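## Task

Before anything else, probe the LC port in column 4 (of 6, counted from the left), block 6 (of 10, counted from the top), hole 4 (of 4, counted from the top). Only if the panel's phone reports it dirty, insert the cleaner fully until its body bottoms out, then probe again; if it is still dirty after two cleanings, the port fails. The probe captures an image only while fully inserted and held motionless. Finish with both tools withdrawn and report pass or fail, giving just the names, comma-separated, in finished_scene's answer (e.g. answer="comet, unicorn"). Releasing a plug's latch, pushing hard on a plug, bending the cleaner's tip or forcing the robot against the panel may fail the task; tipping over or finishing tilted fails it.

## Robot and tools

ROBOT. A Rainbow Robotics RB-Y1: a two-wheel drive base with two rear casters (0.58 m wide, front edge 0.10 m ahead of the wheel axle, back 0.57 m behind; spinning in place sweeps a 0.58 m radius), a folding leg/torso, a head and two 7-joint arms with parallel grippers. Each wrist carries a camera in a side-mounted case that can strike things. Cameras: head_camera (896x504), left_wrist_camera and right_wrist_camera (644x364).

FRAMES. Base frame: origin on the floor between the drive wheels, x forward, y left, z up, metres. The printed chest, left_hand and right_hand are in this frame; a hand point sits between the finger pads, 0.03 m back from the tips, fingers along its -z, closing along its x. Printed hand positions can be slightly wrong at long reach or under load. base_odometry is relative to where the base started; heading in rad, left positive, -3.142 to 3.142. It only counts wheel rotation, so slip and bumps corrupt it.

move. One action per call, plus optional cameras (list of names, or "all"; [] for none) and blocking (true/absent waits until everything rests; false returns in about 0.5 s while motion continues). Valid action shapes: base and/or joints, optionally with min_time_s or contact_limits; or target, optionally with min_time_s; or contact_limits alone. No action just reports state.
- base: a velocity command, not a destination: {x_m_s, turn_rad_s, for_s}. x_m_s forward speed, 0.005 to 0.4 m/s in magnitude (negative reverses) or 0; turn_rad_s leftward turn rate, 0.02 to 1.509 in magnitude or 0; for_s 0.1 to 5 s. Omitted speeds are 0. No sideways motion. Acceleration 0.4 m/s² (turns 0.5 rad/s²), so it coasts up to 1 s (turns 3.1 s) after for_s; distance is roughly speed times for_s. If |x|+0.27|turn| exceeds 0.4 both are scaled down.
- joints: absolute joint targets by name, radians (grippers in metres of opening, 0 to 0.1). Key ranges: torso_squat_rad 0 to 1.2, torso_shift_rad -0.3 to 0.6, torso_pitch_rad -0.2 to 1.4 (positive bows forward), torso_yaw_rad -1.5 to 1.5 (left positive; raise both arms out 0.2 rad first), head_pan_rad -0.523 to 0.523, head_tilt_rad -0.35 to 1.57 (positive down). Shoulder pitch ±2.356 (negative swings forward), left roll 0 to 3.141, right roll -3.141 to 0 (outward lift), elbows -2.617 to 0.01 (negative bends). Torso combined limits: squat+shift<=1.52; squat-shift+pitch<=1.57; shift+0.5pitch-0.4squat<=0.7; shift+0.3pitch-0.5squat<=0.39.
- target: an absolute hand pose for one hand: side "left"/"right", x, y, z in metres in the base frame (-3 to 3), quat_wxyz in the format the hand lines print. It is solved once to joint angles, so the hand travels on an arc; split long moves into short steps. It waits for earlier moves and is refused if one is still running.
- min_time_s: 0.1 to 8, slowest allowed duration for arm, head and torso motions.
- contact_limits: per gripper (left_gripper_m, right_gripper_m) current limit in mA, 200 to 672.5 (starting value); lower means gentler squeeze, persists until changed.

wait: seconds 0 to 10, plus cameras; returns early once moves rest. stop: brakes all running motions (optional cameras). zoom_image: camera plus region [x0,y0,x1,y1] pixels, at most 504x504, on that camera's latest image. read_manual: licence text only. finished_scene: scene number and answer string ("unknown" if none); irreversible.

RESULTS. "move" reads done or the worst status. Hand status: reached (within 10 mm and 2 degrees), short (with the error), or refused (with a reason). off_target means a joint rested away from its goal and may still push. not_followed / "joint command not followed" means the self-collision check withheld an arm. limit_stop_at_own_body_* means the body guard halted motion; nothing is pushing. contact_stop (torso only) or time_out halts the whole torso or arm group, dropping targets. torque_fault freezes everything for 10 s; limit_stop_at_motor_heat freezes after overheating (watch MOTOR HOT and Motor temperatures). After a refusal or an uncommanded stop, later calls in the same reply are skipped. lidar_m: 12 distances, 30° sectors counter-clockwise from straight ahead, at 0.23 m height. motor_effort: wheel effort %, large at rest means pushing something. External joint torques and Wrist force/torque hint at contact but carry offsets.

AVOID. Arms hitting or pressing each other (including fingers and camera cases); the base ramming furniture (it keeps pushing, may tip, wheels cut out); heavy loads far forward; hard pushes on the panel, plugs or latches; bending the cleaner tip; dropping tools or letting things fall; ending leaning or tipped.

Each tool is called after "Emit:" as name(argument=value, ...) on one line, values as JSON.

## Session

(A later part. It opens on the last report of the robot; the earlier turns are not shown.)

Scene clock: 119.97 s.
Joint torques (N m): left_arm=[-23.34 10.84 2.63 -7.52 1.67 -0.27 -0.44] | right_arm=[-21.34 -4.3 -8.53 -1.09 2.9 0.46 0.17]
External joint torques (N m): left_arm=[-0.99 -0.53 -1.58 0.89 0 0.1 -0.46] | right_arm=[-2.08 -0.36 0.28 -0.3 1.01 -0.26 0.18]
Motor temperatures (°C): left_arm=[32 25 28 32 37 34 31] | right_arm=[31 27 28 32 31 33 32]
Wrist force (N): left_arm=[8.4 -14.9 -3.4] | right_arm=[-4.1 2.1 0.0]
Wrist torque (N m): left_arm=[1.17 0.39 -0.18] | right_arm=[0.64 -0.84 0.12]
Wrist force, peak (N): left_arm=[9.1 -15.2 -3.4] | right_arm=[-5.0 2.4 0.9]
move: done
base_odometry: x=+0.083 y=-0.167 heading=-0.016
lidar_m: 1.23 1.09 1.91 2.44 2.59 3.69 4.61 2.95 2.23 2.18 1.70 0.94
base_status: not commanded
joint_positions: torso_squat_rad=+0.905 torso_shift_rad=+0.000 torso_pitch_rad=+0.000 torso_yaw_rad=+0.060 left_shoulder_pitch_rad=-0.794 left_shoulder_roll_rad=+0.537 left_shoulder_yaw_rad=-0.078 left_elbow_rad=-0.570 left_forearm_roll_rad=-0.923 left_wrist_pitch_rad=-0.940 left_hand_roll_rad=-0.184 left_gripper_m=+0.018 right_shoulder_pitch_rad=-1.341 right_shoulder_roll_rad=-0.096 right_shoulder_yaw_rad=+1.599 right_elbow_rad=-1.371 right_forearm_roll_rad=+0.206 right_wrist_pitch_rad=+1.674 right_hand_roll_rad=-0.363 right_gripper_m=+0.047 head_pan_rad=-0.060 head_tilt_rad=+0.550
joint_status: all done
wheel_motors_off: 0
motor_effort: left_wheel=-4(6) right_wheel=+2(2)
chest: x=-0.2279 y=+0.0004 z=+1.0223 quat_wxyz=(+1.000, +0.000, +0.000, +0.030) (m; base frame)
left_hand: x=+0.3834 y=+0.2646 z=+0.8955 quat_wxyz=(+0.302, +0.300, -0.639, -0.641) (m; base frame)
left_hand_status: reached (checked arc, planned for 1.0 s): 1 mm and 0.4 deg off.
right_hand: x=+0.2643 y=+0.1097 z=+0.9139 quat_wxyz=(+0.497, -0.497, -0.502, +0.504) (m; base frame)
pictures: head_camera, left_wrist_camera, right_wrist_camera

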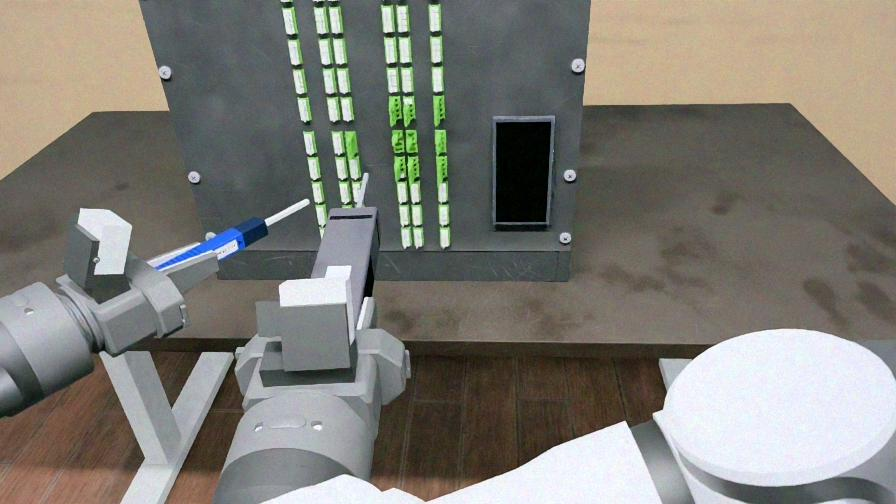

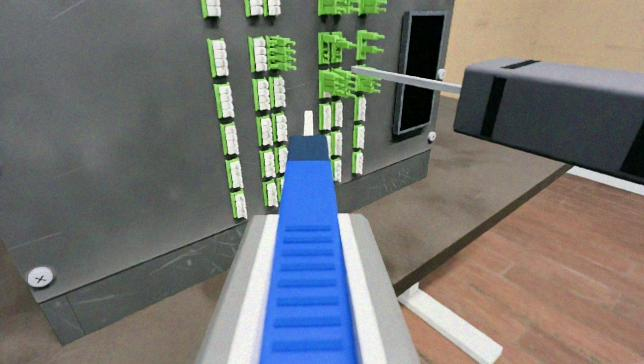

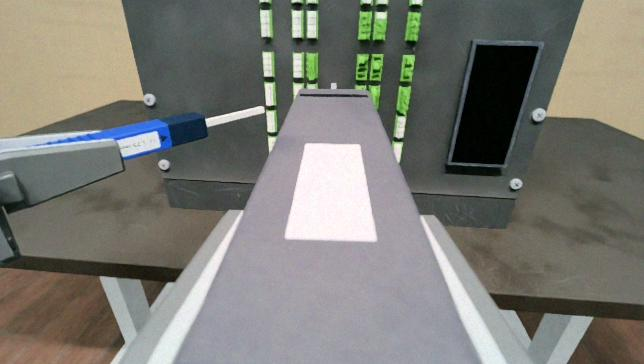

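Emit:
move(target={"side":"right","x":0.29,"y":0.0985,"z":0.9128,"quat_wxyz":[0.5117,-0.5127,-0.4875,0.4892]}, min_time_s=1.5, cameras=[])

Emit:
move(target={"side":"right","x":0.32,"y":0.0973,"z":0.9128,"quat_wxyz":[0.5117,-0.5127,-0.4875,0.4892]}, min_time_s=1.5, cameras=["all"])

Emit:
zoom_image(camera="left_wrist_camera", region=[315, 35, 365, 85])

Emit:
zoom_image(camera="head_camera", region=[380, 135, 410, 165])

Scene clock: 124.93 s.
Joint torques (N m): left_arm=[-23.21 10.93 2.66 -7.68 1.67 -0.19 -0.36] | right_arm=[-23.36 -3.65 -9.91 -0.01 2.53 0.42 -0.42]
External joint torques (N m): left_arm=[-0.86 -0.45 -1.56 0.73 0 0.18 -0.38] | right_arm=[-3.32 0.56 -1.59 0.48 0.64 -0.31 -0.42]
Motor temperatures (°C): left_arm=[32 25 28 32 37 34 31] | right_arm=[31 27 28 32 31 33 32]
Wrist force (N): left_arm=[8.5 -15.0 -3.2] | right_arm=[-4.2 2.7 0.9]
Wrist torque (N m): left_arm=[1.18 0.35 -0.22] | right_arm=[0.56 -0.91 0.09]
Wrist force, peak (N): left_arm=[9.5 -15.1 -3.7] | right_arm=[-4.9 2.7 1.0]
move: done
base_odometry: x=+0.083 y=-0.167 heading=-0.016
lidar_m: 1.24 1.08 1.89 2.45 2.60 3.70 4.61 2.95 2.23 2.18 1.70 0.92
base_status: not commanded
joint_positions: torso_squat_rad=+0.905 torso_shift_rad=+0.000 torso_pitch_rad=+0.000 torso_yaw_rad=+0.060 left_shoulder_pitch_rad=-0.794 left_shoulder_roll_rad=+0.537 left_shoulder_yaw_rad=-0.078 left_elbow_rad=-0.570 left_forearm_roll_rad=-0.923 left_wrist_pitch_rad=-0.940 left_hand_roll_rad=-0.184 left_gripper_m=+0.018 right_shoulder_pitch_rad=-1.341 right_shoulder_roll_rad=-0.079 right_shoulder_yaw_rad=+1.581 right_elbow_rad=-1.249 right_forearm_roll_rad=+0.187 right_wrist_pitch_rad=+1.622 right_hand_roll_rad=-0.368 right_gripper_m=+0.047 head_pan_rad=-0.060 head_tilt_rad=+0.550
joint_status: all done
wheel_motors_off: 0
motor_effort: left_wheel=-5(6) right_wheel=+2(2)
chest: x=-0.2279 y=+0.0004 z=+1.0223 quat_wxyz=(+1.000, +0.000, +0.000, +0.030) (m; base frame)
left_hand: x=+0.3834 y=+0.2646 z=+0.8955 quat_wxyz=(+0.302, +0.300, -0.639, -0.641) (m; base frame)
right_hand: x=+0.2898 y=+0.0983 z=+0.9126 quat_wxyz=(+0.511, -0.512, -0.487, +0.489) (m; base frame)
right_hand_status: reached (checked arc, planned for 1.5 s): 0 mm and 0.0 deg off.
pictures: none
No camera images: "cameras" was empty.

Scene clock: 126.77 s.
Joint torques (N m): left_arm=[-23.24 11.2 2.94 -7.55 1.56 -0.13 -0.54] | right_arm=[-24.11 -3.83 -9.27 0.74 2.51 0.44 -0.28]
External joint torques (N m): left_arm=[-0.89 -0.17 -1.27 0.87 -0.12 0.24 -0.55] | right_arm=[-3.14 0.86 -1.52 0.77 0.65 -0.33 -0.27]
Motor temperatures (°C): left_arm=[32 25 28 32 37 34 31] | right_arm=[31 27 28 32 31 33 32]
Wrist force (N): left_arm=[8.3 -14.9 -3.3] | right_arm=[-4.4 2.2 0.7]
Wrist torque (N m): left_arm=[1.19 0.36 -0.22] | right_arm=[0.62 -0.89 0.10]
Wrist force, peak (N): left_arm=[9.0 -15.2 -3.3] | right_arm=[-4.8 2.5 1.1]
move: done
base_odometry: x=+0.083 y=-0.167 heading=-0.016
lidar_m: 1.24 1.09 1.89 2.45 2.58 3.68 4.60 2.95 2.24 2.18 1.69 0.92
base_status: not commanded
joint_positions: torso_squat_rad=+0.905 torso_shift_rad=+0.000 torso_pitch_rad=+0.000 torso_yaw_rad=+0.060 left_shoulder_pitch_rad=-0.794 left_shoulder_roll_rad=+0.537 left_shoulder_yaw_rad=-0.078 left_elbow_rad=-0.570 left_forearm_roll_rad=-0.923 left_wrist_pitch_rad=-0.940 left_hand_roll_rad=-0.184 left_gripper_m=+0.018 right_shoulder_pitch_rad=-1.352 right_shoulder_roll_rad=-0.063 right_shoulder_yaw_rad=+1.573 right_elbow_rad=-1.110 right_forearm_roll_rad=+0.179 right_wrist_pitch_rad=+1.499 right_hand_roll_rad=-0.382 right_gripper_m=+0.047 head_pan_rad=-0.060 head_tilt_rad=+0.550
joint_status: all done
wheel_motors_off: 0
motor_effort: left_wheel=-5(5) right_wheel=+2(3)
chest: x=-0.2279 y=+0.0004 z=+1.0223 quat_wxyz=(+1.000, +0.000, +0.000, +0.030) (m; base frame)
left_hand: x=+0.3834 y=+0.2646 z=+0.8955 quat_wxyz=(+0.302, +0.300, -0.639, -0.641) (m; base frame)
right_hand: x=+0.3196 y=+0.0969 z=+0.9127 quat_wxyz=(+0.511, -0.512, -0.487, +0.489) (m; base frame)
right_hand_status: reached (checked arc, planned for 1.5 s): 1 mm and 0.1 deg off.
pictures: head_camera, left_wrist_camera, right_wrist_camera

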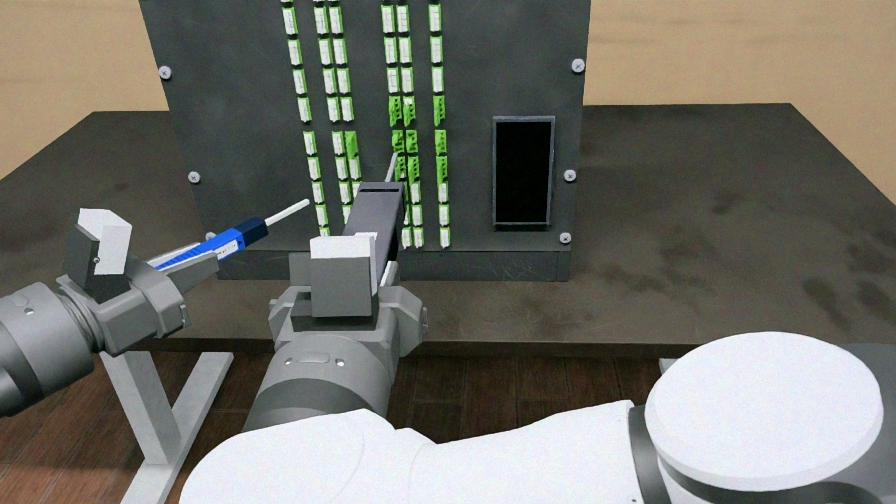

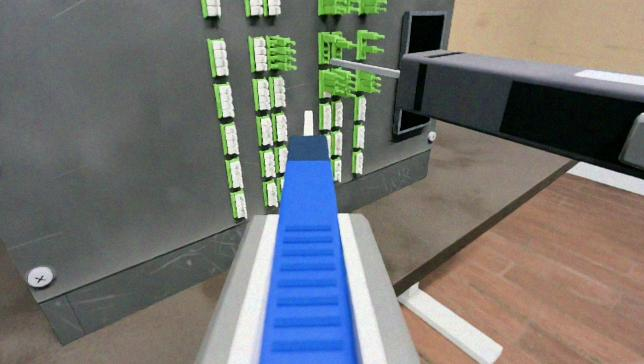

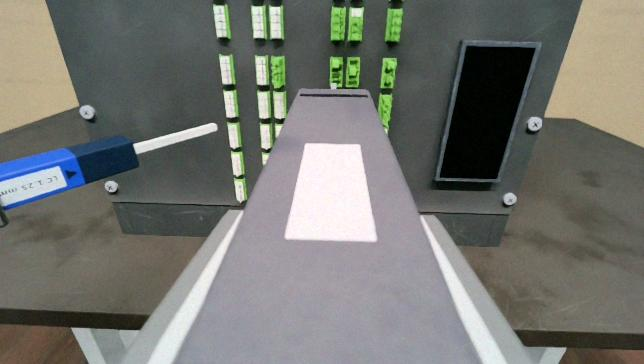

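Scaled by 10.080 from the camera's 644x364 image, which has a finer 1265x715 frame.

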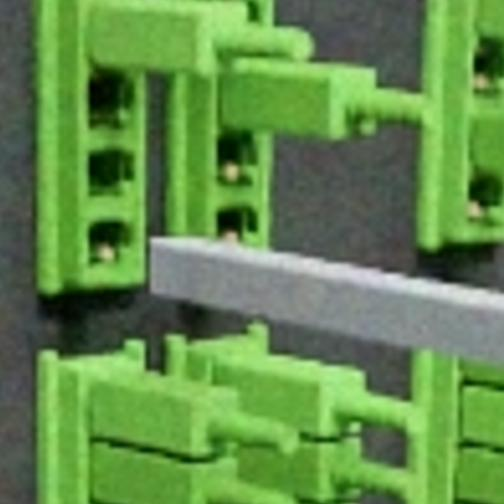

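Scaled by 16.800 from the camera's 896x504 image, which has a finer 1280x720 frame.

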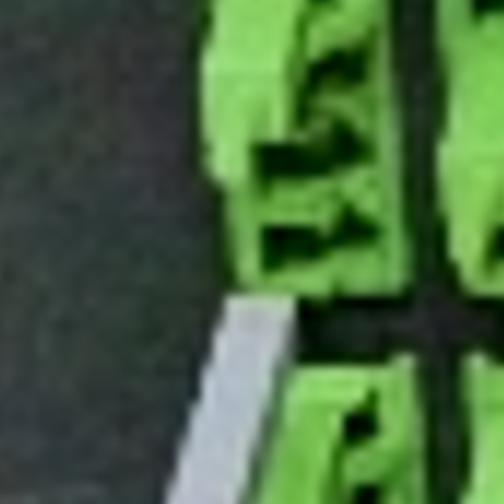

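Emit:
move(target={"side":"right","x":0.3255,"y":0.0962,"z":0.9139,"quat_wxyz":[0.5117,-0.5127,-0.4875,0.4892]}, min_time_s=1.5, cameras=["all"])

Emit:
zoom_image(camera="left_wrist_camera", region=[315, 45, 345, 75])

Emit:
zoom_image(camera="head_camera", region=[380, 135, 410, 165])

Scene clock: 130.10 s.
Joint torques (N m): left_arm=[-23.1 10.99 2.8 -7.53 1.8 -0.17 -0.6] | right_arm=[-24.7 -3.85 -9.06 0.71 2.4 0.33 -0.34]
External joint torques (N m): left_arm=[-0.75 -0.39 -1.42 0.88 0.12 0.2 -0.61] | right_arm=[-3.56 0.96 -1.41 0.64 0.55 -0.43 -0.33]
Motor temperatures (°C): left_arm=[32 25 28 32 37 34 31] | right_arm=[31 27 28 32 31 33 32]
Wrist force (N): left_arm=[8.7 -14.7 -2.5] | right_arm=[-4.1 2.1 0.6]
Wrist torque (N m): left_arm=[1.22 0.35 -0.16] | right_arm=[0.59 -0.85 0.11]
Wrist force, peak (N): left_arm=[9.3 -15.5 -3.0] | right_arm=[-4.9 2.5 0.5]
move: done
base_odometry: x=+0.083 y=-0.167 heading=-0.016
lidar_m: 1.24 1.08 1.87 2.45 2.59 3.71 4.59 2.94 2.24 2.18 1.68 0.94
base_status: not commanded
joint_positions: torso_squat_rad=+0.905 torso_shift_rad=+0.000 torso_pitch_rad=+0.000 torso_yaw_rad=+0.060 left_shoulder_pitch_rad=-0.794 left_shoulder_roll_rad=+0.537 left_shoulder_yaw_rad=-0.078 left_elbow_rad=-0.570 left_forearm_roll_rad=-0.923 left_wrist_pitch_rad=-0.940 left_hand_roll_rad=-0.184 left_gripper_m=+0.018 right_shoulder_pitch_rad=-1.356 right_shoulder_roll_rad=-0.062 right_shoulder_yaw_rad=+1.571 right_elbow_rad=-1.086 right_forearm_roll_rad=+0.177 right_wrist_pitch_rad=+1.477 right_hand_roll_rad=-0.384 right_gripper_m=+0.047 head_pan_rad=-0.060 head_tilt_rad=+0.550
joint_status: all done
wheel_motors_off: 0
motor_effort: left_wheel=-5(6) right_wheel=+2(3)
chest: x=-0.2279 y=+0.0004 z=+1.0223 quat_wxyz=(+1.000, +0.000, +0.000, +0.030) (m; base frame)
left_hand: x=+0.3834 y=+0.2646 z=+0.8955 quat_wxyz=(+0.302, +0.300, -0.639, -0.641) (m; base frame)
right_hand: x=+0.3252 y=+0.0959 z=+0.9137 quat_wxyz=(+0.511, -0.512, -0.487, +0.489) (m; base frame)
right_hand_status: reached (checked arc, planned for 1.5 s): 0 mm and 0.0 deg off.
pictures: head_camera, left_wrist_camera, right_wrist_camera

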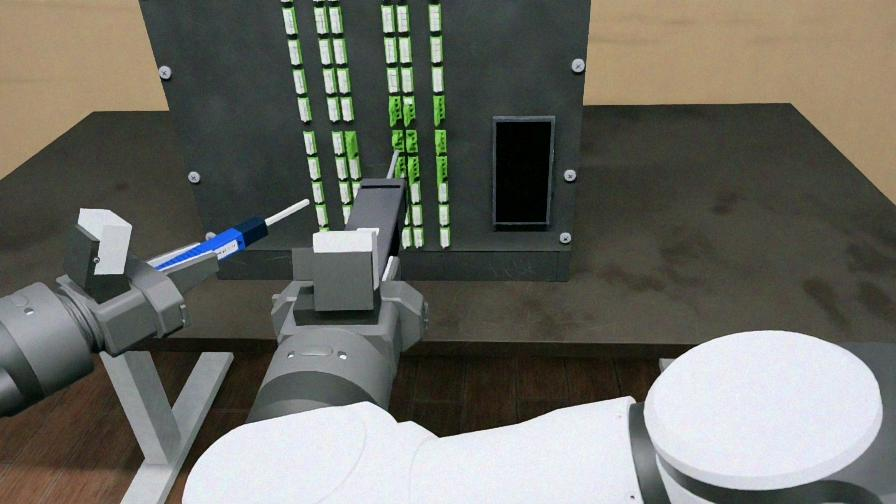

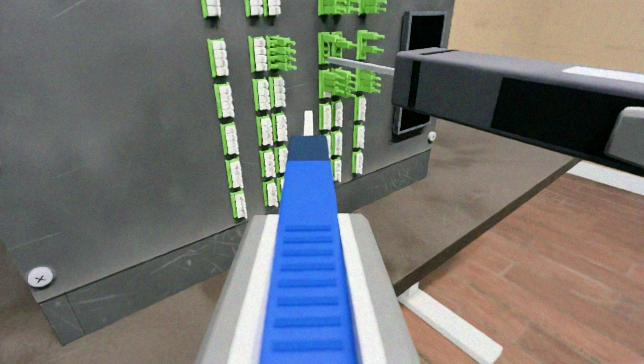

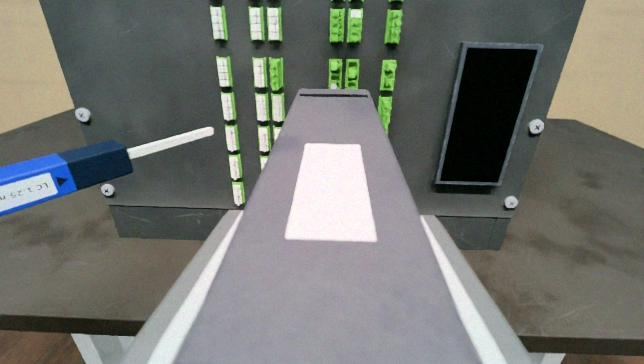

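Scaled by 16.800 from the camera's 644x364 image, which has a finer 1265x715 frame.

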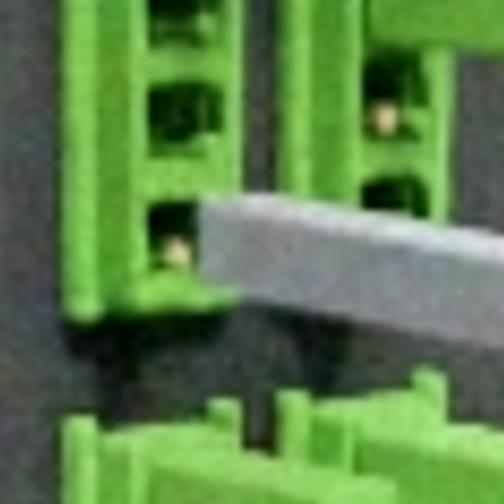

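Scaled by 16.800 from the camera's 896x504 image, which has a finer 1280x720 frame.

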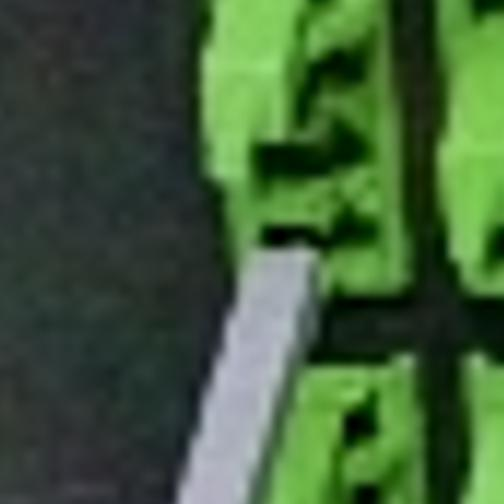

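Emit:
move(target={"side":"right","x":0.3295,"y":0.0959,"z":0.9139,"quat_wxyz":[0.5117,-0.5127,-0.4875,0.4892]}, min_time_s=1.2, cameras=["head_camera","left_wrist_camera"])

Emit:
zoom_image(camera="left_wrist_camera", region=[315, 45, 345, 75])

Emit:
zoom_image(camera="head_camera", region=[380, 135, 410, 165])

Emit:
move(target={"side":"right","x":0.3325,"y":0.0957,"z":0.9139,"quat_wxyz":[0.5117,-0.5127,-0.4875,0.4892]}, min_time_s=1.2, cameras=["head_camera","left_wrist_camera"])

Emit:
zoom_image(camera="left_wrist_camera", region=[315, 45, 345, 75])

Emit:
zoom_image(camera="head_camera", region=[380, 135, 410, 165])

Scene clock: 133.80 s.
Joint torques (N m): left_arm=[-23.23 11.1 2.78 -7.64 1.8 -0.1 -0.51] | right_arm=[-25.17 -3.59 -9.09 0.52 2.71 -1.01 -0.38]
External joint torques (N m): left_arm=[-0.88 -0.28 -1.44 0.77 0.12 0.27 -0.53] | right_arm=[-3.91 1.27 -1.56 0.39 0.86 -1.78 -0.38]
Motor temperatures (°C): left_arm=[32 25 28 32 37 34 31] | right_arm=[31 26 28 32 31 33 32]
Wrist force (N): left_arm=[9.0 -15.0 -3.1] | right_arm=[-7.4 1.5 6.4]
Wrist torque (N m): left_arm=[1.22 0.43 -0.18] | right_arm=[0.40 -0.05 0.10]
Wrist force, peak (N): left_arm=[9.1 -15.7 -2.4] | right_arm=[-7.7 1.7 7.4]
move: done
base_odometry: x=+0.083 y=-0.167 heading=-0.016
lidar_m: 1.24 1.09 1.89 2.44 2.59 3.68 4.61 2.96 2.23 2.18 1.69 0.94
base_status: not commanded
joint_positions: torso_squat_rad=+0.905 torso_shift_rad=+0.000 torso_pitch_rad=+0.000 torso_yaw_rad=+0.060 left_shoulder_pitch_rad=-0.794 left_shoulder_roll_rad=+0.537 left_shoulder_yaw_rad=-0.078 left_elbow_rad=-0.570 left_forearm_roll_rad=-0.923 left_wrist_pitch_rad=-0.940 left_hand_roll_rad=-0.184 left_gripper_m=+0.018 right_shoulder_pitch_rad=-1.357 right_shoulder_roll_rad=-0.058 right_shoulder_yaw_rad=+1.570 right_elbow_rad=-1.064 right_forearm_roll_rad=+0.176 right_wrist_pitch_rad=+1.460 right_hand_roll_rad=-0.386 right_gripper_m=+0.047 head_pan_rad=-0.060 head_tilt_rad=+0.550
joint_status: all done
wheel_motors_off: 0
motor_effort: left_wheel=-5(5) right_wheel=+2(3)
chest: x=-0.2280 y=+0.0004 z=+1.0223 quat_wxyz=(+1.000, +0.000, +0.000, +0.030) (m; base frame)
left_hand: x=+0.3833 y=+0.2646 z=+0.8955 quat_wxyz=(+0.302, +0.300, -0.639, -0.641) (m; base frame)
right_hand: x=+0.3293 y=+0.0955 z=+0.9136 quat_wxyz=(+0.511, -0.512, -0.487, +0.489) (m; base frame)
right_hand_status: reached (checked arc, planned for 1.2 s): 1 mm and 0.0 deg off.
pictures: head_camera, left_wrist_camera

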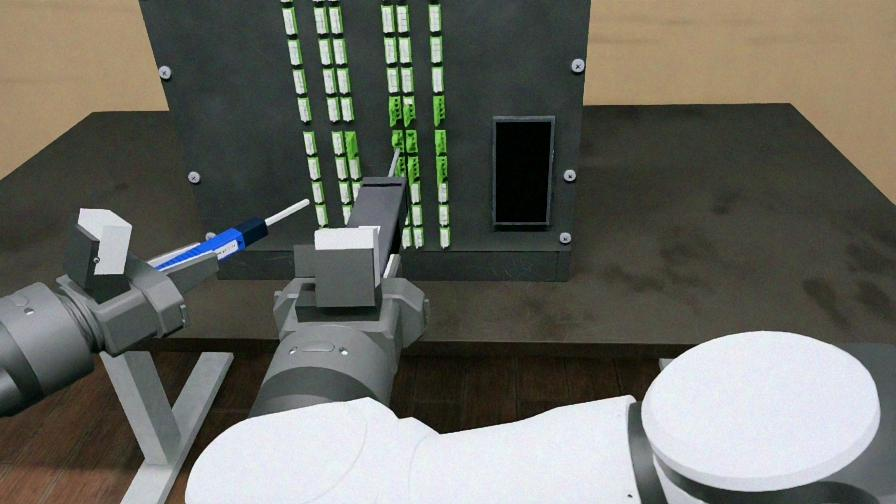

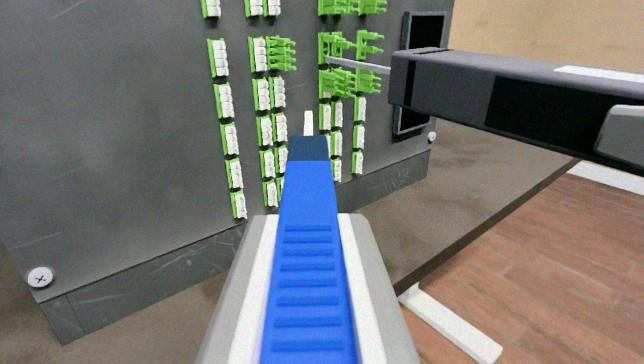

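Scaled by 16.800 from the camera's 644x364 image, which has a finer 1265x715 frame.

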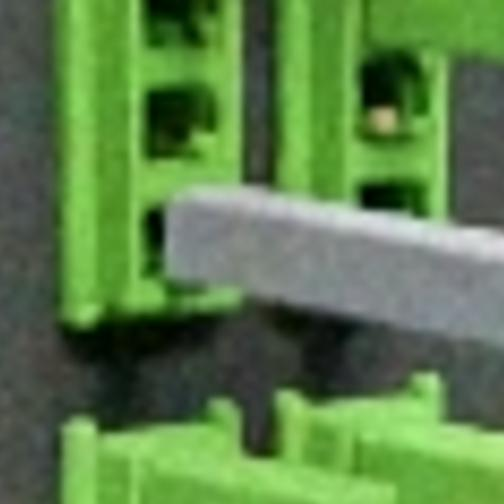

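Scaled by 16.800 from the camera's 896x504 image, which has a finer 1280x720 frame.

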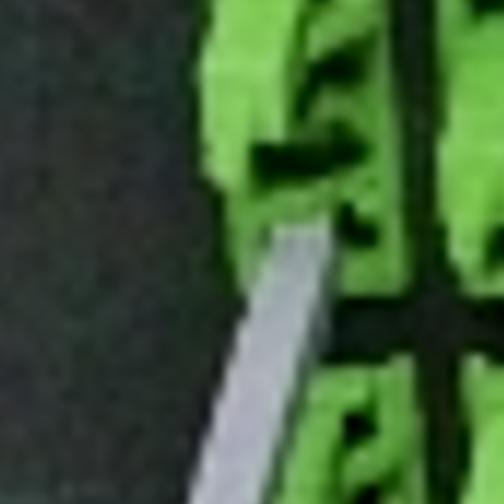

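Scene clock: 135.33 s.
Joint torques (N m): left_arm=[-23.51 10.84 2.95 -7.74 1.86 -0.12 -0.48] | right_arm=[-28.77 -11.71 -9.98 5.68 3.87 -4.93 -0.25]
External joint torques (N m): left_arm=[-1.14 -0.53 -1.27 0.68 0.18 0.25 -0.49] | right_arm=[-7.45 -6.83 -2.54 5.5 2.04 -5.7 -0.25]
Motor temperatures (°C): left_arm=[32 25 28 32 37 34 31] | right_arm=[31 26 28 32 31 33 32]
Wrist force (N): left_arm=[8.6 -15.2 -3.2] | right_arm=[-15.1 2.0 42.7]
Wrist torque (N m): left_arm=[1.29 0.34 -0.19] | right_arm=[0.05 1.96 0.04]
Wrist force, peak (N): left_arm=[8.8 -15.5 -3.5] | right_arm=[-14.6 1.9 43.5]
move: done
base_odometry: x=+0.083 y=-0.167 heading=-0.016
lidar_m: 1.24 1.08 1.90 2.45 2.59 3.70 4.61 2.95 2.24 2.19 1.68 0.94
base_status: not commanded
joint_positions: torso_squat_rad=+0.905 torso_shift_rad=+0.000 torso_pitch_rad=-0.001 torso_yaw_rad=+0.060 left_shoulder_pitch_rad=-0.794 left_shoulder_roll_rad=+0.537 left_shoulder_yaw_rad=-0.078 left_elbow_rad=-0.570 left_forearm_roll_rad=-0.923 left_wrist_pitch_rad=-0.940 left_hand_roll_rad=-0.184 left_gripper_m=+0.018 right_shoulder_pitch_rad=-1.357 right_shoulder_roll_rad=-0.052 right_shoulder_yaw_rad=+1.570 right_elbow_rad=-1.047 right_forearm_roll_rad=+0.175 right_wrist_pitch_rad=+1.447 right_hand_roll_rad=-0.388 right_gripper_m=+0.047 head_pan_rad=-0.060 head_tilt_rad=+0.550
joint_status: all done
wheel_motors_off: 0
motor_effort: left_wheel=-5(6) right_wheel=+5(6)
chest: x=-0.2285 y=+0.0004 z=+1.0223 quat_wxyz=(+1.000, +0.000, +0.000, +0.030) (m; base frame)
left_hand: x=+0.3830 y=+0.2646 z=+0.8960 quat_wxyz=(+0.301, +0.301, -0.639, -0.641) (m; base frame)
right_hand: x=+0.3309 y=+0.0963 z=+0.9132 quat_wxyz=(+0.511, -0.512, -0.487, +0.490) (m; base frame)
right_hand_status: reached (checked arc, planned for 1.2 s): 2 mm and 0.1 deg off.
pictures: head_camera, left_wrist_camera

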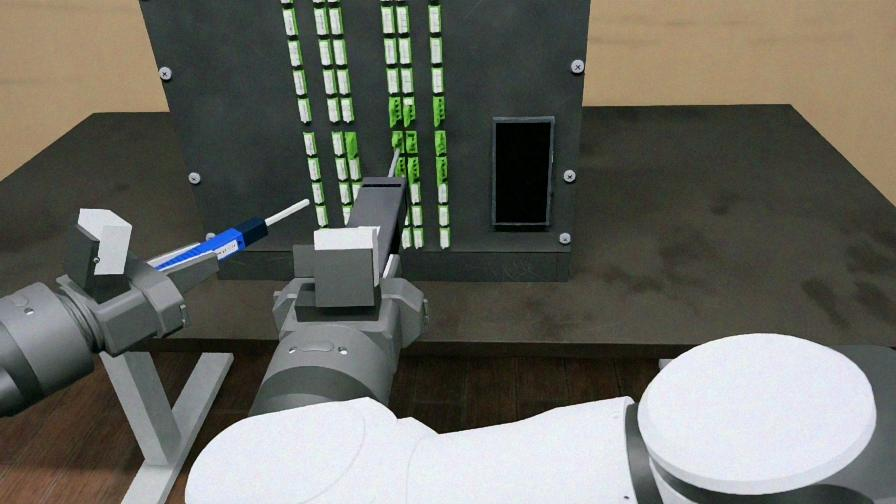

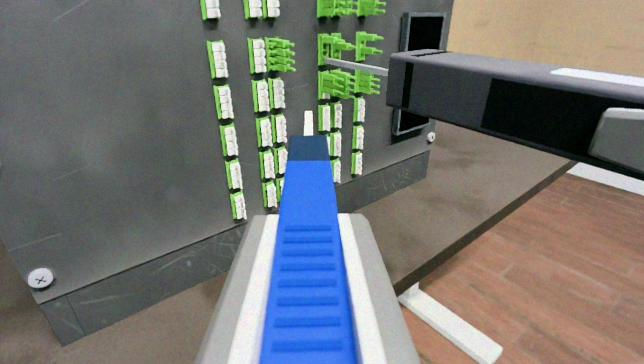

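Scaled by 16.800 from the camera's 644x364 image, which has a finer 1265x715 frame.

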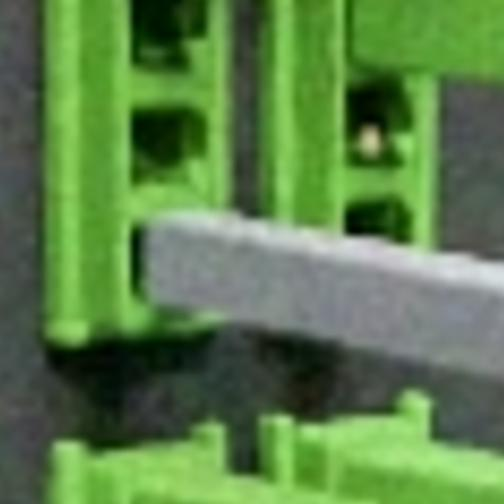

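Scaled by 16.800 from the camera's 896x504 image, which has a finer 1280x720 frame.

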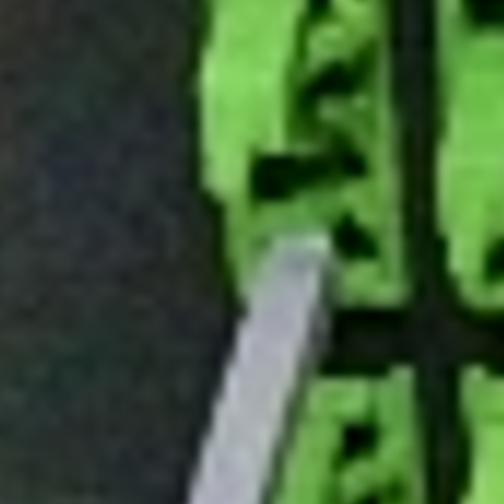

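Emit:
move(target={"side":"right","x":0.323,"y":0.0966,"z":0.9137,"quat_wxyz":[0.5117,-0.5127,-0.4875,0.4892]}, min_time_s=1, cameras=["head_camera","left_wrist_camera"])

Emit:
zoom_image(camera="left_wrist_camera", region=[315, 45, 345, 75])

Emit:
zoom_image(camera="head_camera", region=[380, 135, 410, 165])

Emit:
move(target={"side":"right","x":0.328,"y":0.0966,"z":0.9136,"quat_wxyz":[0.5117,-0.5127,-0.4875,0.4892]}, min_time_s=1.2, cameras=["head_camera","left_wrist_camera"])

Emit:
zoom_image(camera="left_wrist_camera", region=[315, 45, 345, 75])

Emit:
zoom_image(camera="head_camera", region=[380, 135, 410, 165])

Scene clock: 139.20 s.
Joint torques (N m): left_arm=[-23.38 10.96 2.64 -7.65 1.68 -0.14 -0.39] | right_arm=[-22.84 -5.68 -7.03 -0.27 2.93 0.73 0.18]
External joint torques (N m): left_arm=[-1.03 -0.41 -1.57 0.76 0.01 0.23 -0.4] | right_arm=[-1.75 -0.91 0.6 -0.32 1.08 -0.03 0.19]
Motor temperatures (°C): left_arm=[32 25 28 32 37 34 31] | right_arm=[31 27 28 32 31 34 32]
Wrist force (N): left_arm=[8.6 -14.2 -3.9] | right_arm=[-4.0 2.6 0.3]
Wrist torque (N m): left_arm=[1.11 0.33 -0.18] | right_arm=[0.57 -0.85 0.12]
Wrist force, peak (N): left_arm=[8.5 -15.6 -3.4] | right_arm=[-15.1 1.9 43.6]
move: done
base_odometry: x=+0.083 y=-0.167 heading=-0.016
lidar_m: 1.25 1.09 1.89 2.45 2.57 3.67 4.60 2.94 2.24 2.18 1.68 0.92
base_status: not commanded
joint_positions: torso_squat_rad=+0.905 torso_shift_rad=+0.000 torso_pitch_rad=+0.000 torso_yaw_rad=+0.060 left_shoulder_pitch_rad=-0.794 left_shoulder_roll_rad=+0.537 left_shoulder_yaw_rad=-0.078 left_elbow_rad=-0.570 left_forearm_roll_rad=-0.923 left_wrist_pitch_rad=-0.940 left_hand_roll_rad=-0.184 left_gripper_m=+0.018 right_shoulder_pitch_rad=-1.355 right_shoulder_roll_rad=-0.058 right_shoulder_yaw_rad=+1.571 right_elbow_rad=-1.086 right_forearm_roll_rad=+0.177 right_wrist_pitch_rad=+1.482 right_hand_roll_rad=-0.384 right_gripper_m=+0.047 head_pan_rad=-0.060 head_tilt_rad=+0.550
joint_status: all done
wheel_motors_off: 0
motor_effort: left_wheel=-4(4) right_wheel=+5(6)
chest: x=-0.2281 y=+0.0004 z=+1.0223 quat_wxyz=(+1.000, +0.000, +0.000, +0.030) (m; base frame)
left_hand: x=+0.3833 y=+0.2646 z=+0.8956 quat_wxyz=(+0.302, +0.300, -0.639, -0.641) (m; base frame)
right_hand: x=+0.3237 y=+0.0969 z=+0.9133 quat_wxyz=(+0.512, -0.512, -0.487, +0.489) (m; base frame)
right_hand_status: reached (checked arc, planned for 1.0 s): 1 mm and 0.1 deg off.
pictures: head_camera, left_wrist_camera

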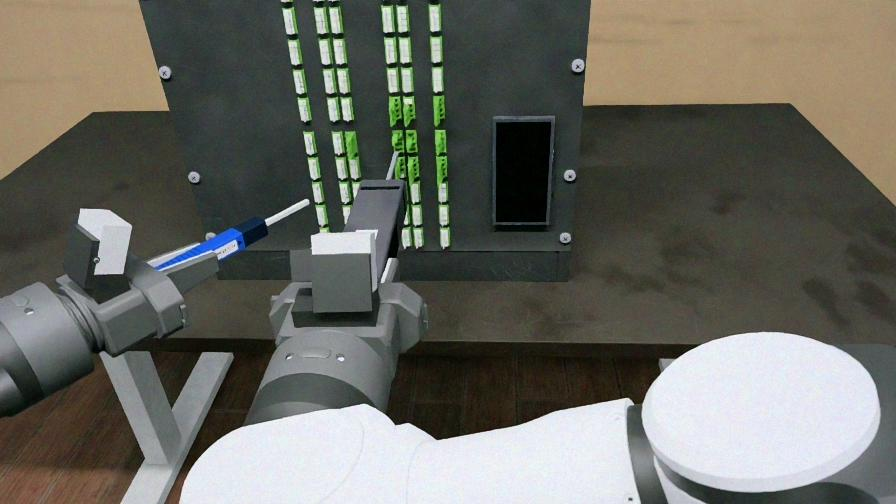

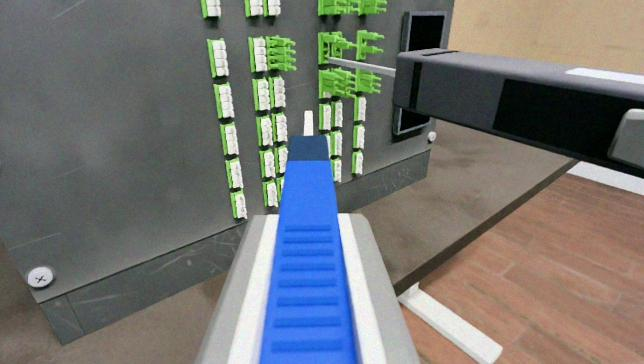

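Scaled by 16.800 from the camera's 644x364 image, which has a finer 1265x715 frame.

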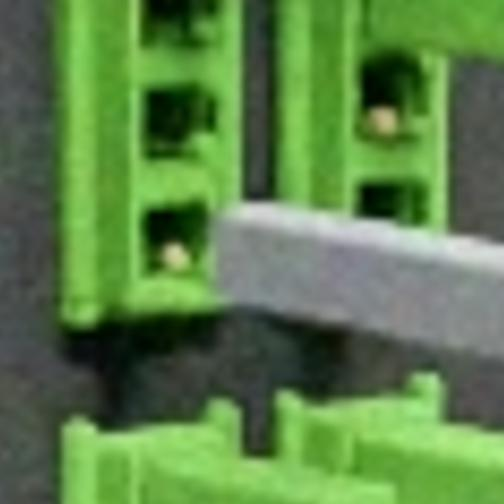

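Scaled by 16.800 from the camera's 896x504 image, which has a finer 1280x720 frame.

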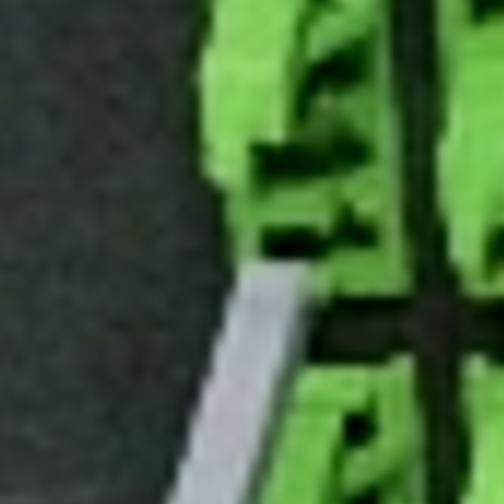

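Scene clock: 140.73 s.
Joint torques (N m): left_arm=[-23.41 10.78 2.65 -7.73 1.61 -0.19 -0.28] | right_arm=[-24.91 -3.78 -8.95 0.84 2.59 0.37 -0.31]
External joint torques (N m): left_arm=[-1.05 -0.59 -1.57 0.68 -0.07 0.18 -0.3] | right_arm=[-3.69 1.05 -1.41 0.73 0.74 -0.4 -0.31]
Motor temperatures (°C): left_arm=[32 25 28 32 37 34 31] | right_arm=[31 27 28 32 31 33 32]
Wrist force (N): left_arm=[8.4 -14.8 -1.8] | right_arm=[-4.3 2.6 0.9]
Wrist torque (N m): left_arm=[1.19 0.35 -0.20] | right_arm=[0.57 -0.87 0.12]
Wrist force, peak (N): left_arm=[8.9 -15.2 -3.9] | right_arm=[-4.9 2.6 1.3]
move: done
base_odometry: x=+0.083 y=-0.167 heading=-0.016
lidar_m: 1.24 1.09 1.89 2.45 2.60 3.69 4.60 2.96 2.24 2.17 1.70 0.92
base_status: not commanded
joint_positions: torso_squat_rad=+0.905 torso_shift_rad=+0.000 torso_pitch_rad=+0.000 torso_yaw_rad=+0.060 left_shoulder_pitch_rad=-0.794 left_shoulder_roll_rad=+0.537 left_shoulder_yaw_rad=-0.078 left_elbow_rad=-0.570 left_forearm_roll_rad=-0.923 left_wrist_pitch_rad=-0.940 left_hand_roll_rad=-0.184 left_gripper_m=+0.018 right_shoulder_pitch_rad=-1.356 right_shoulder_roll_rad=-0.056 right_shoulder_yaw_rad=+1.571 right_elbow_rad=-1.066 right_forearm_roll_rad=+0.176 right_wrist_pitch_rad=+1.464 right_hand_roll_rad=-0.386 right_gripper_m=+0.047 head_pan_rad=-0.060 head_tilt_rad=+0.550
joint_status: all done
wheel_motors_off: 0
motor_effort: left_wheel=-2(5) right_wheel=+5(6)
chest: x=-0.2281 y=+0.0004 z=+1.0223 quat_wxyz=(+1.000, +0.000, +0.000, +0.030) (m; base frame)
left_hand: x=+0.3833 y=+0.2646 z=+0.8956 quat_wxyz=(+0.302, +0.300, -0.639, -0.641) (m; base frame)
right_hand: x=+0.3278 y=+0.0963 z=+0.9134 quat_wxyz=(+0.511, -0.512, -0.487, +0.489) (m; base frame)
right_hand_status: reached (checked arc, planned for 1.2 s): 0 mm and 0.0 deg off.
pictures: head_camera, left_wrist_camera

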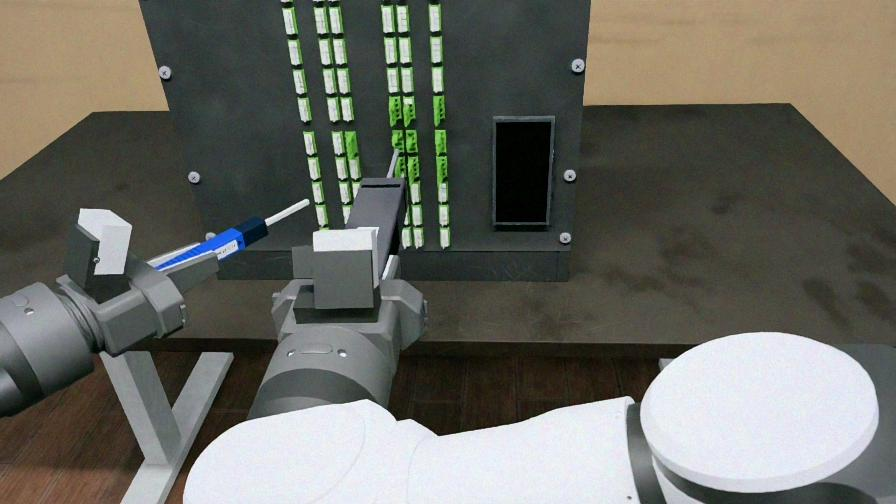

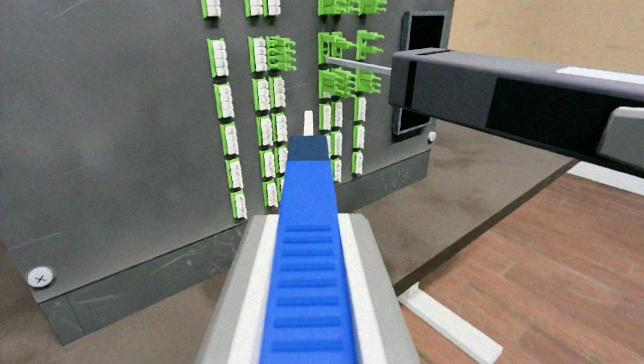

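Scaled by 16.800 from the camera's 644x364 image, which has a finer 1265x715 frame.

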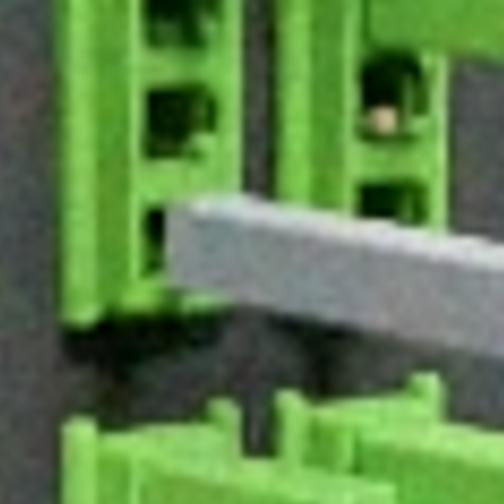

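Scaled by 16.800 from the camera's 896x504 image, which has a finer 1280x720 frame.

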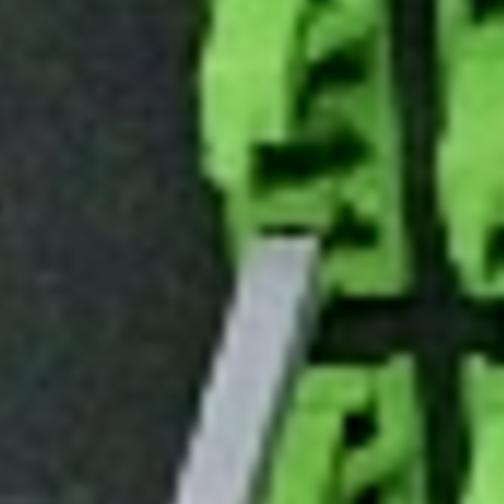

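Emit:
move(target={"side":"right","x":0.3305,"y":0.0965,"z":0.9138,"quat_wxyz":[0.5117,-0.5127,-0.4875,0.4892]}, min_time_s=1.2, cameras=["head_camera","left_wrist_camera"])

Emit:
zoom_image(camera="left_wrist_camera", region=[315, 45, 345, 75])

Emit:
zoom_image(camera="head_camera", region=[380, 135, 410, 165])

Scene clock: 143.73 s.
Joint torques (N m): left_arm=[-23.68 10.82 2.68 -7.6 1.66 -0.28 -0.49] | right_arm=[-25.15 -4.01 -8.77 0.91 2.72 0.52 -0.4]
External joint torques (N m): left_arm=[-1.33 -0.55 -1.54 0.81 -0.02 0.1 -0.51] | right_arm=[-3.87 0.86 -1.31 0.75 0.88 -0.25 -0.4]
Motor temperatures (°C): left_arm=[33 25 28 32 37 34 31] | right_arm=[31 27 28 32 31 33 32]
Wrist force (N): left_arm=[8.5 -14.5 -3.0] | right_arm=[-4.4 2.9 0.5]
Wrist torque (N m): left_arm=[1.16 0.41 -0.20] | right_arm=[0.72 -0.91 0.14]
Wrist force, peak (N): left_arm=[8.2 -16.0 -3.5] | right_arm=[-4.6 2.5 4.8]
move: done
base_odometry: x=+0.083 y=-0.167 heading=-0.016
lidar_m: 1.24 1.08 1.88 2.45 2.59 3.69 4.60 2.95 2.25 2.17 1.67 0.93
base_status: not commanded
joint_positions: torso_squat_rad=+0.905 torso_shift_rad=+0.000 torso_pitch_rad=+0.000 torso_yaw_rad=+0.060 left_shoulder_pitch_rad=-0.794 left_shoulder_roll_rad=+0.537 left_shoulder_yaw_rad=-0.078 left_elbow_rad=-0.570 left_forearm_roll_rad=-0.923 left_wrist_pitch_rad=-0.940 left_hand_roll_rad=-0.184 left_gripper_m=+0.018 right_shoulder_pitch_rad=-1.357 right_shoulder_roll_rad=-0.052 right_shoulder_yaw_rad=+1.570 right_elbow_rad=-1.052 right_forearm_roll_rad=+0.176 right_wrist_pitch_rad=+1.452 right_hand_roll_rad=-0.387 right_gripper_m=+0.047 head_pan_rad=-0.060 head_tilt_rad=+0.550
joint_status: all done
wheel_motors_off: 0
motor_effort: left_wheel=-3(5) right_wheel=+6(6)
chest: x=-0.2281 y=+0.0004 z=+1.0223 quat_wxyz=(+1.000, +0.000, +0.000, +0.030) (m; base frame)
left_hand: x=+0.3833 y=+0.2646 z=+0.8956 quat_wxyz=(+0.302, +0.300, -0.639, -0.641) (m; base frame)
right_hand: x=+0.3304 y=+0.0963 z=+0.9134 quat_wxyz=(+0.511, -0.512, -0.487, +0.489) (m; base frame)
right_hand_status: reached (checked arc, planned for 1.2 s): 0 mm and 0.0 deg off.
pictures: head_camera, left_wrist_camera

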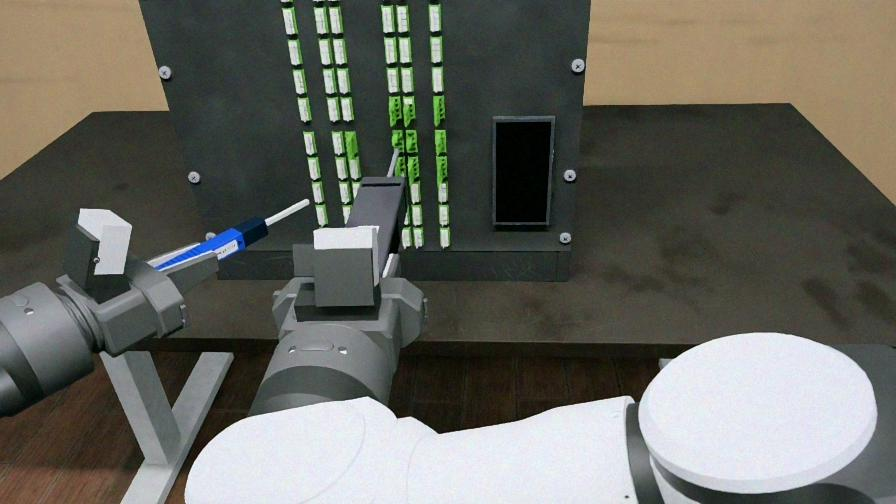

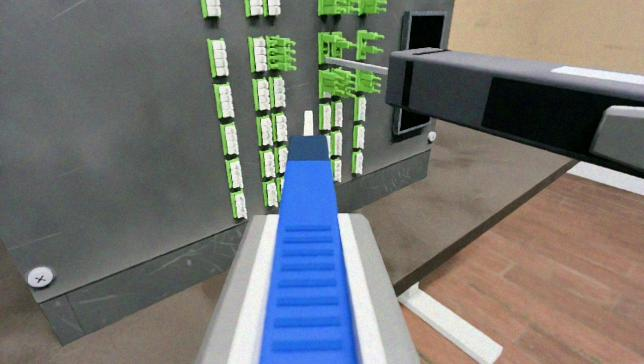

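Scaled by 16.800 from the camera's 644x364 image, which has a finer 1265x715 frame.

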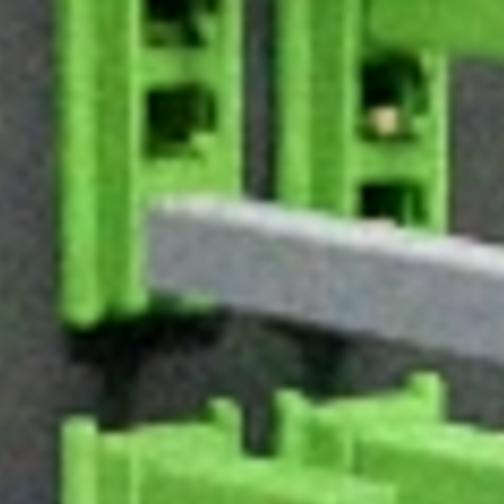

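Scaled by 16.800 from the camera's 896x504 image, which has a finer 1280x720 frame.

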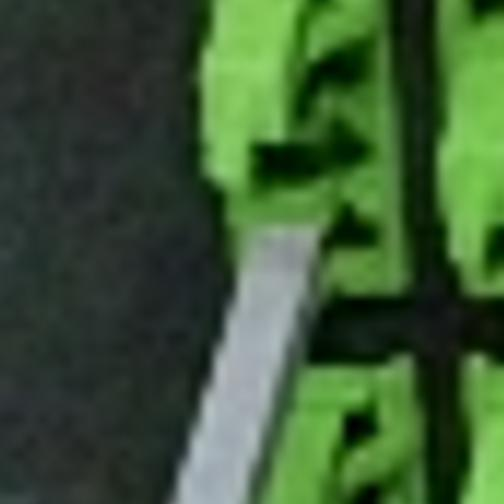

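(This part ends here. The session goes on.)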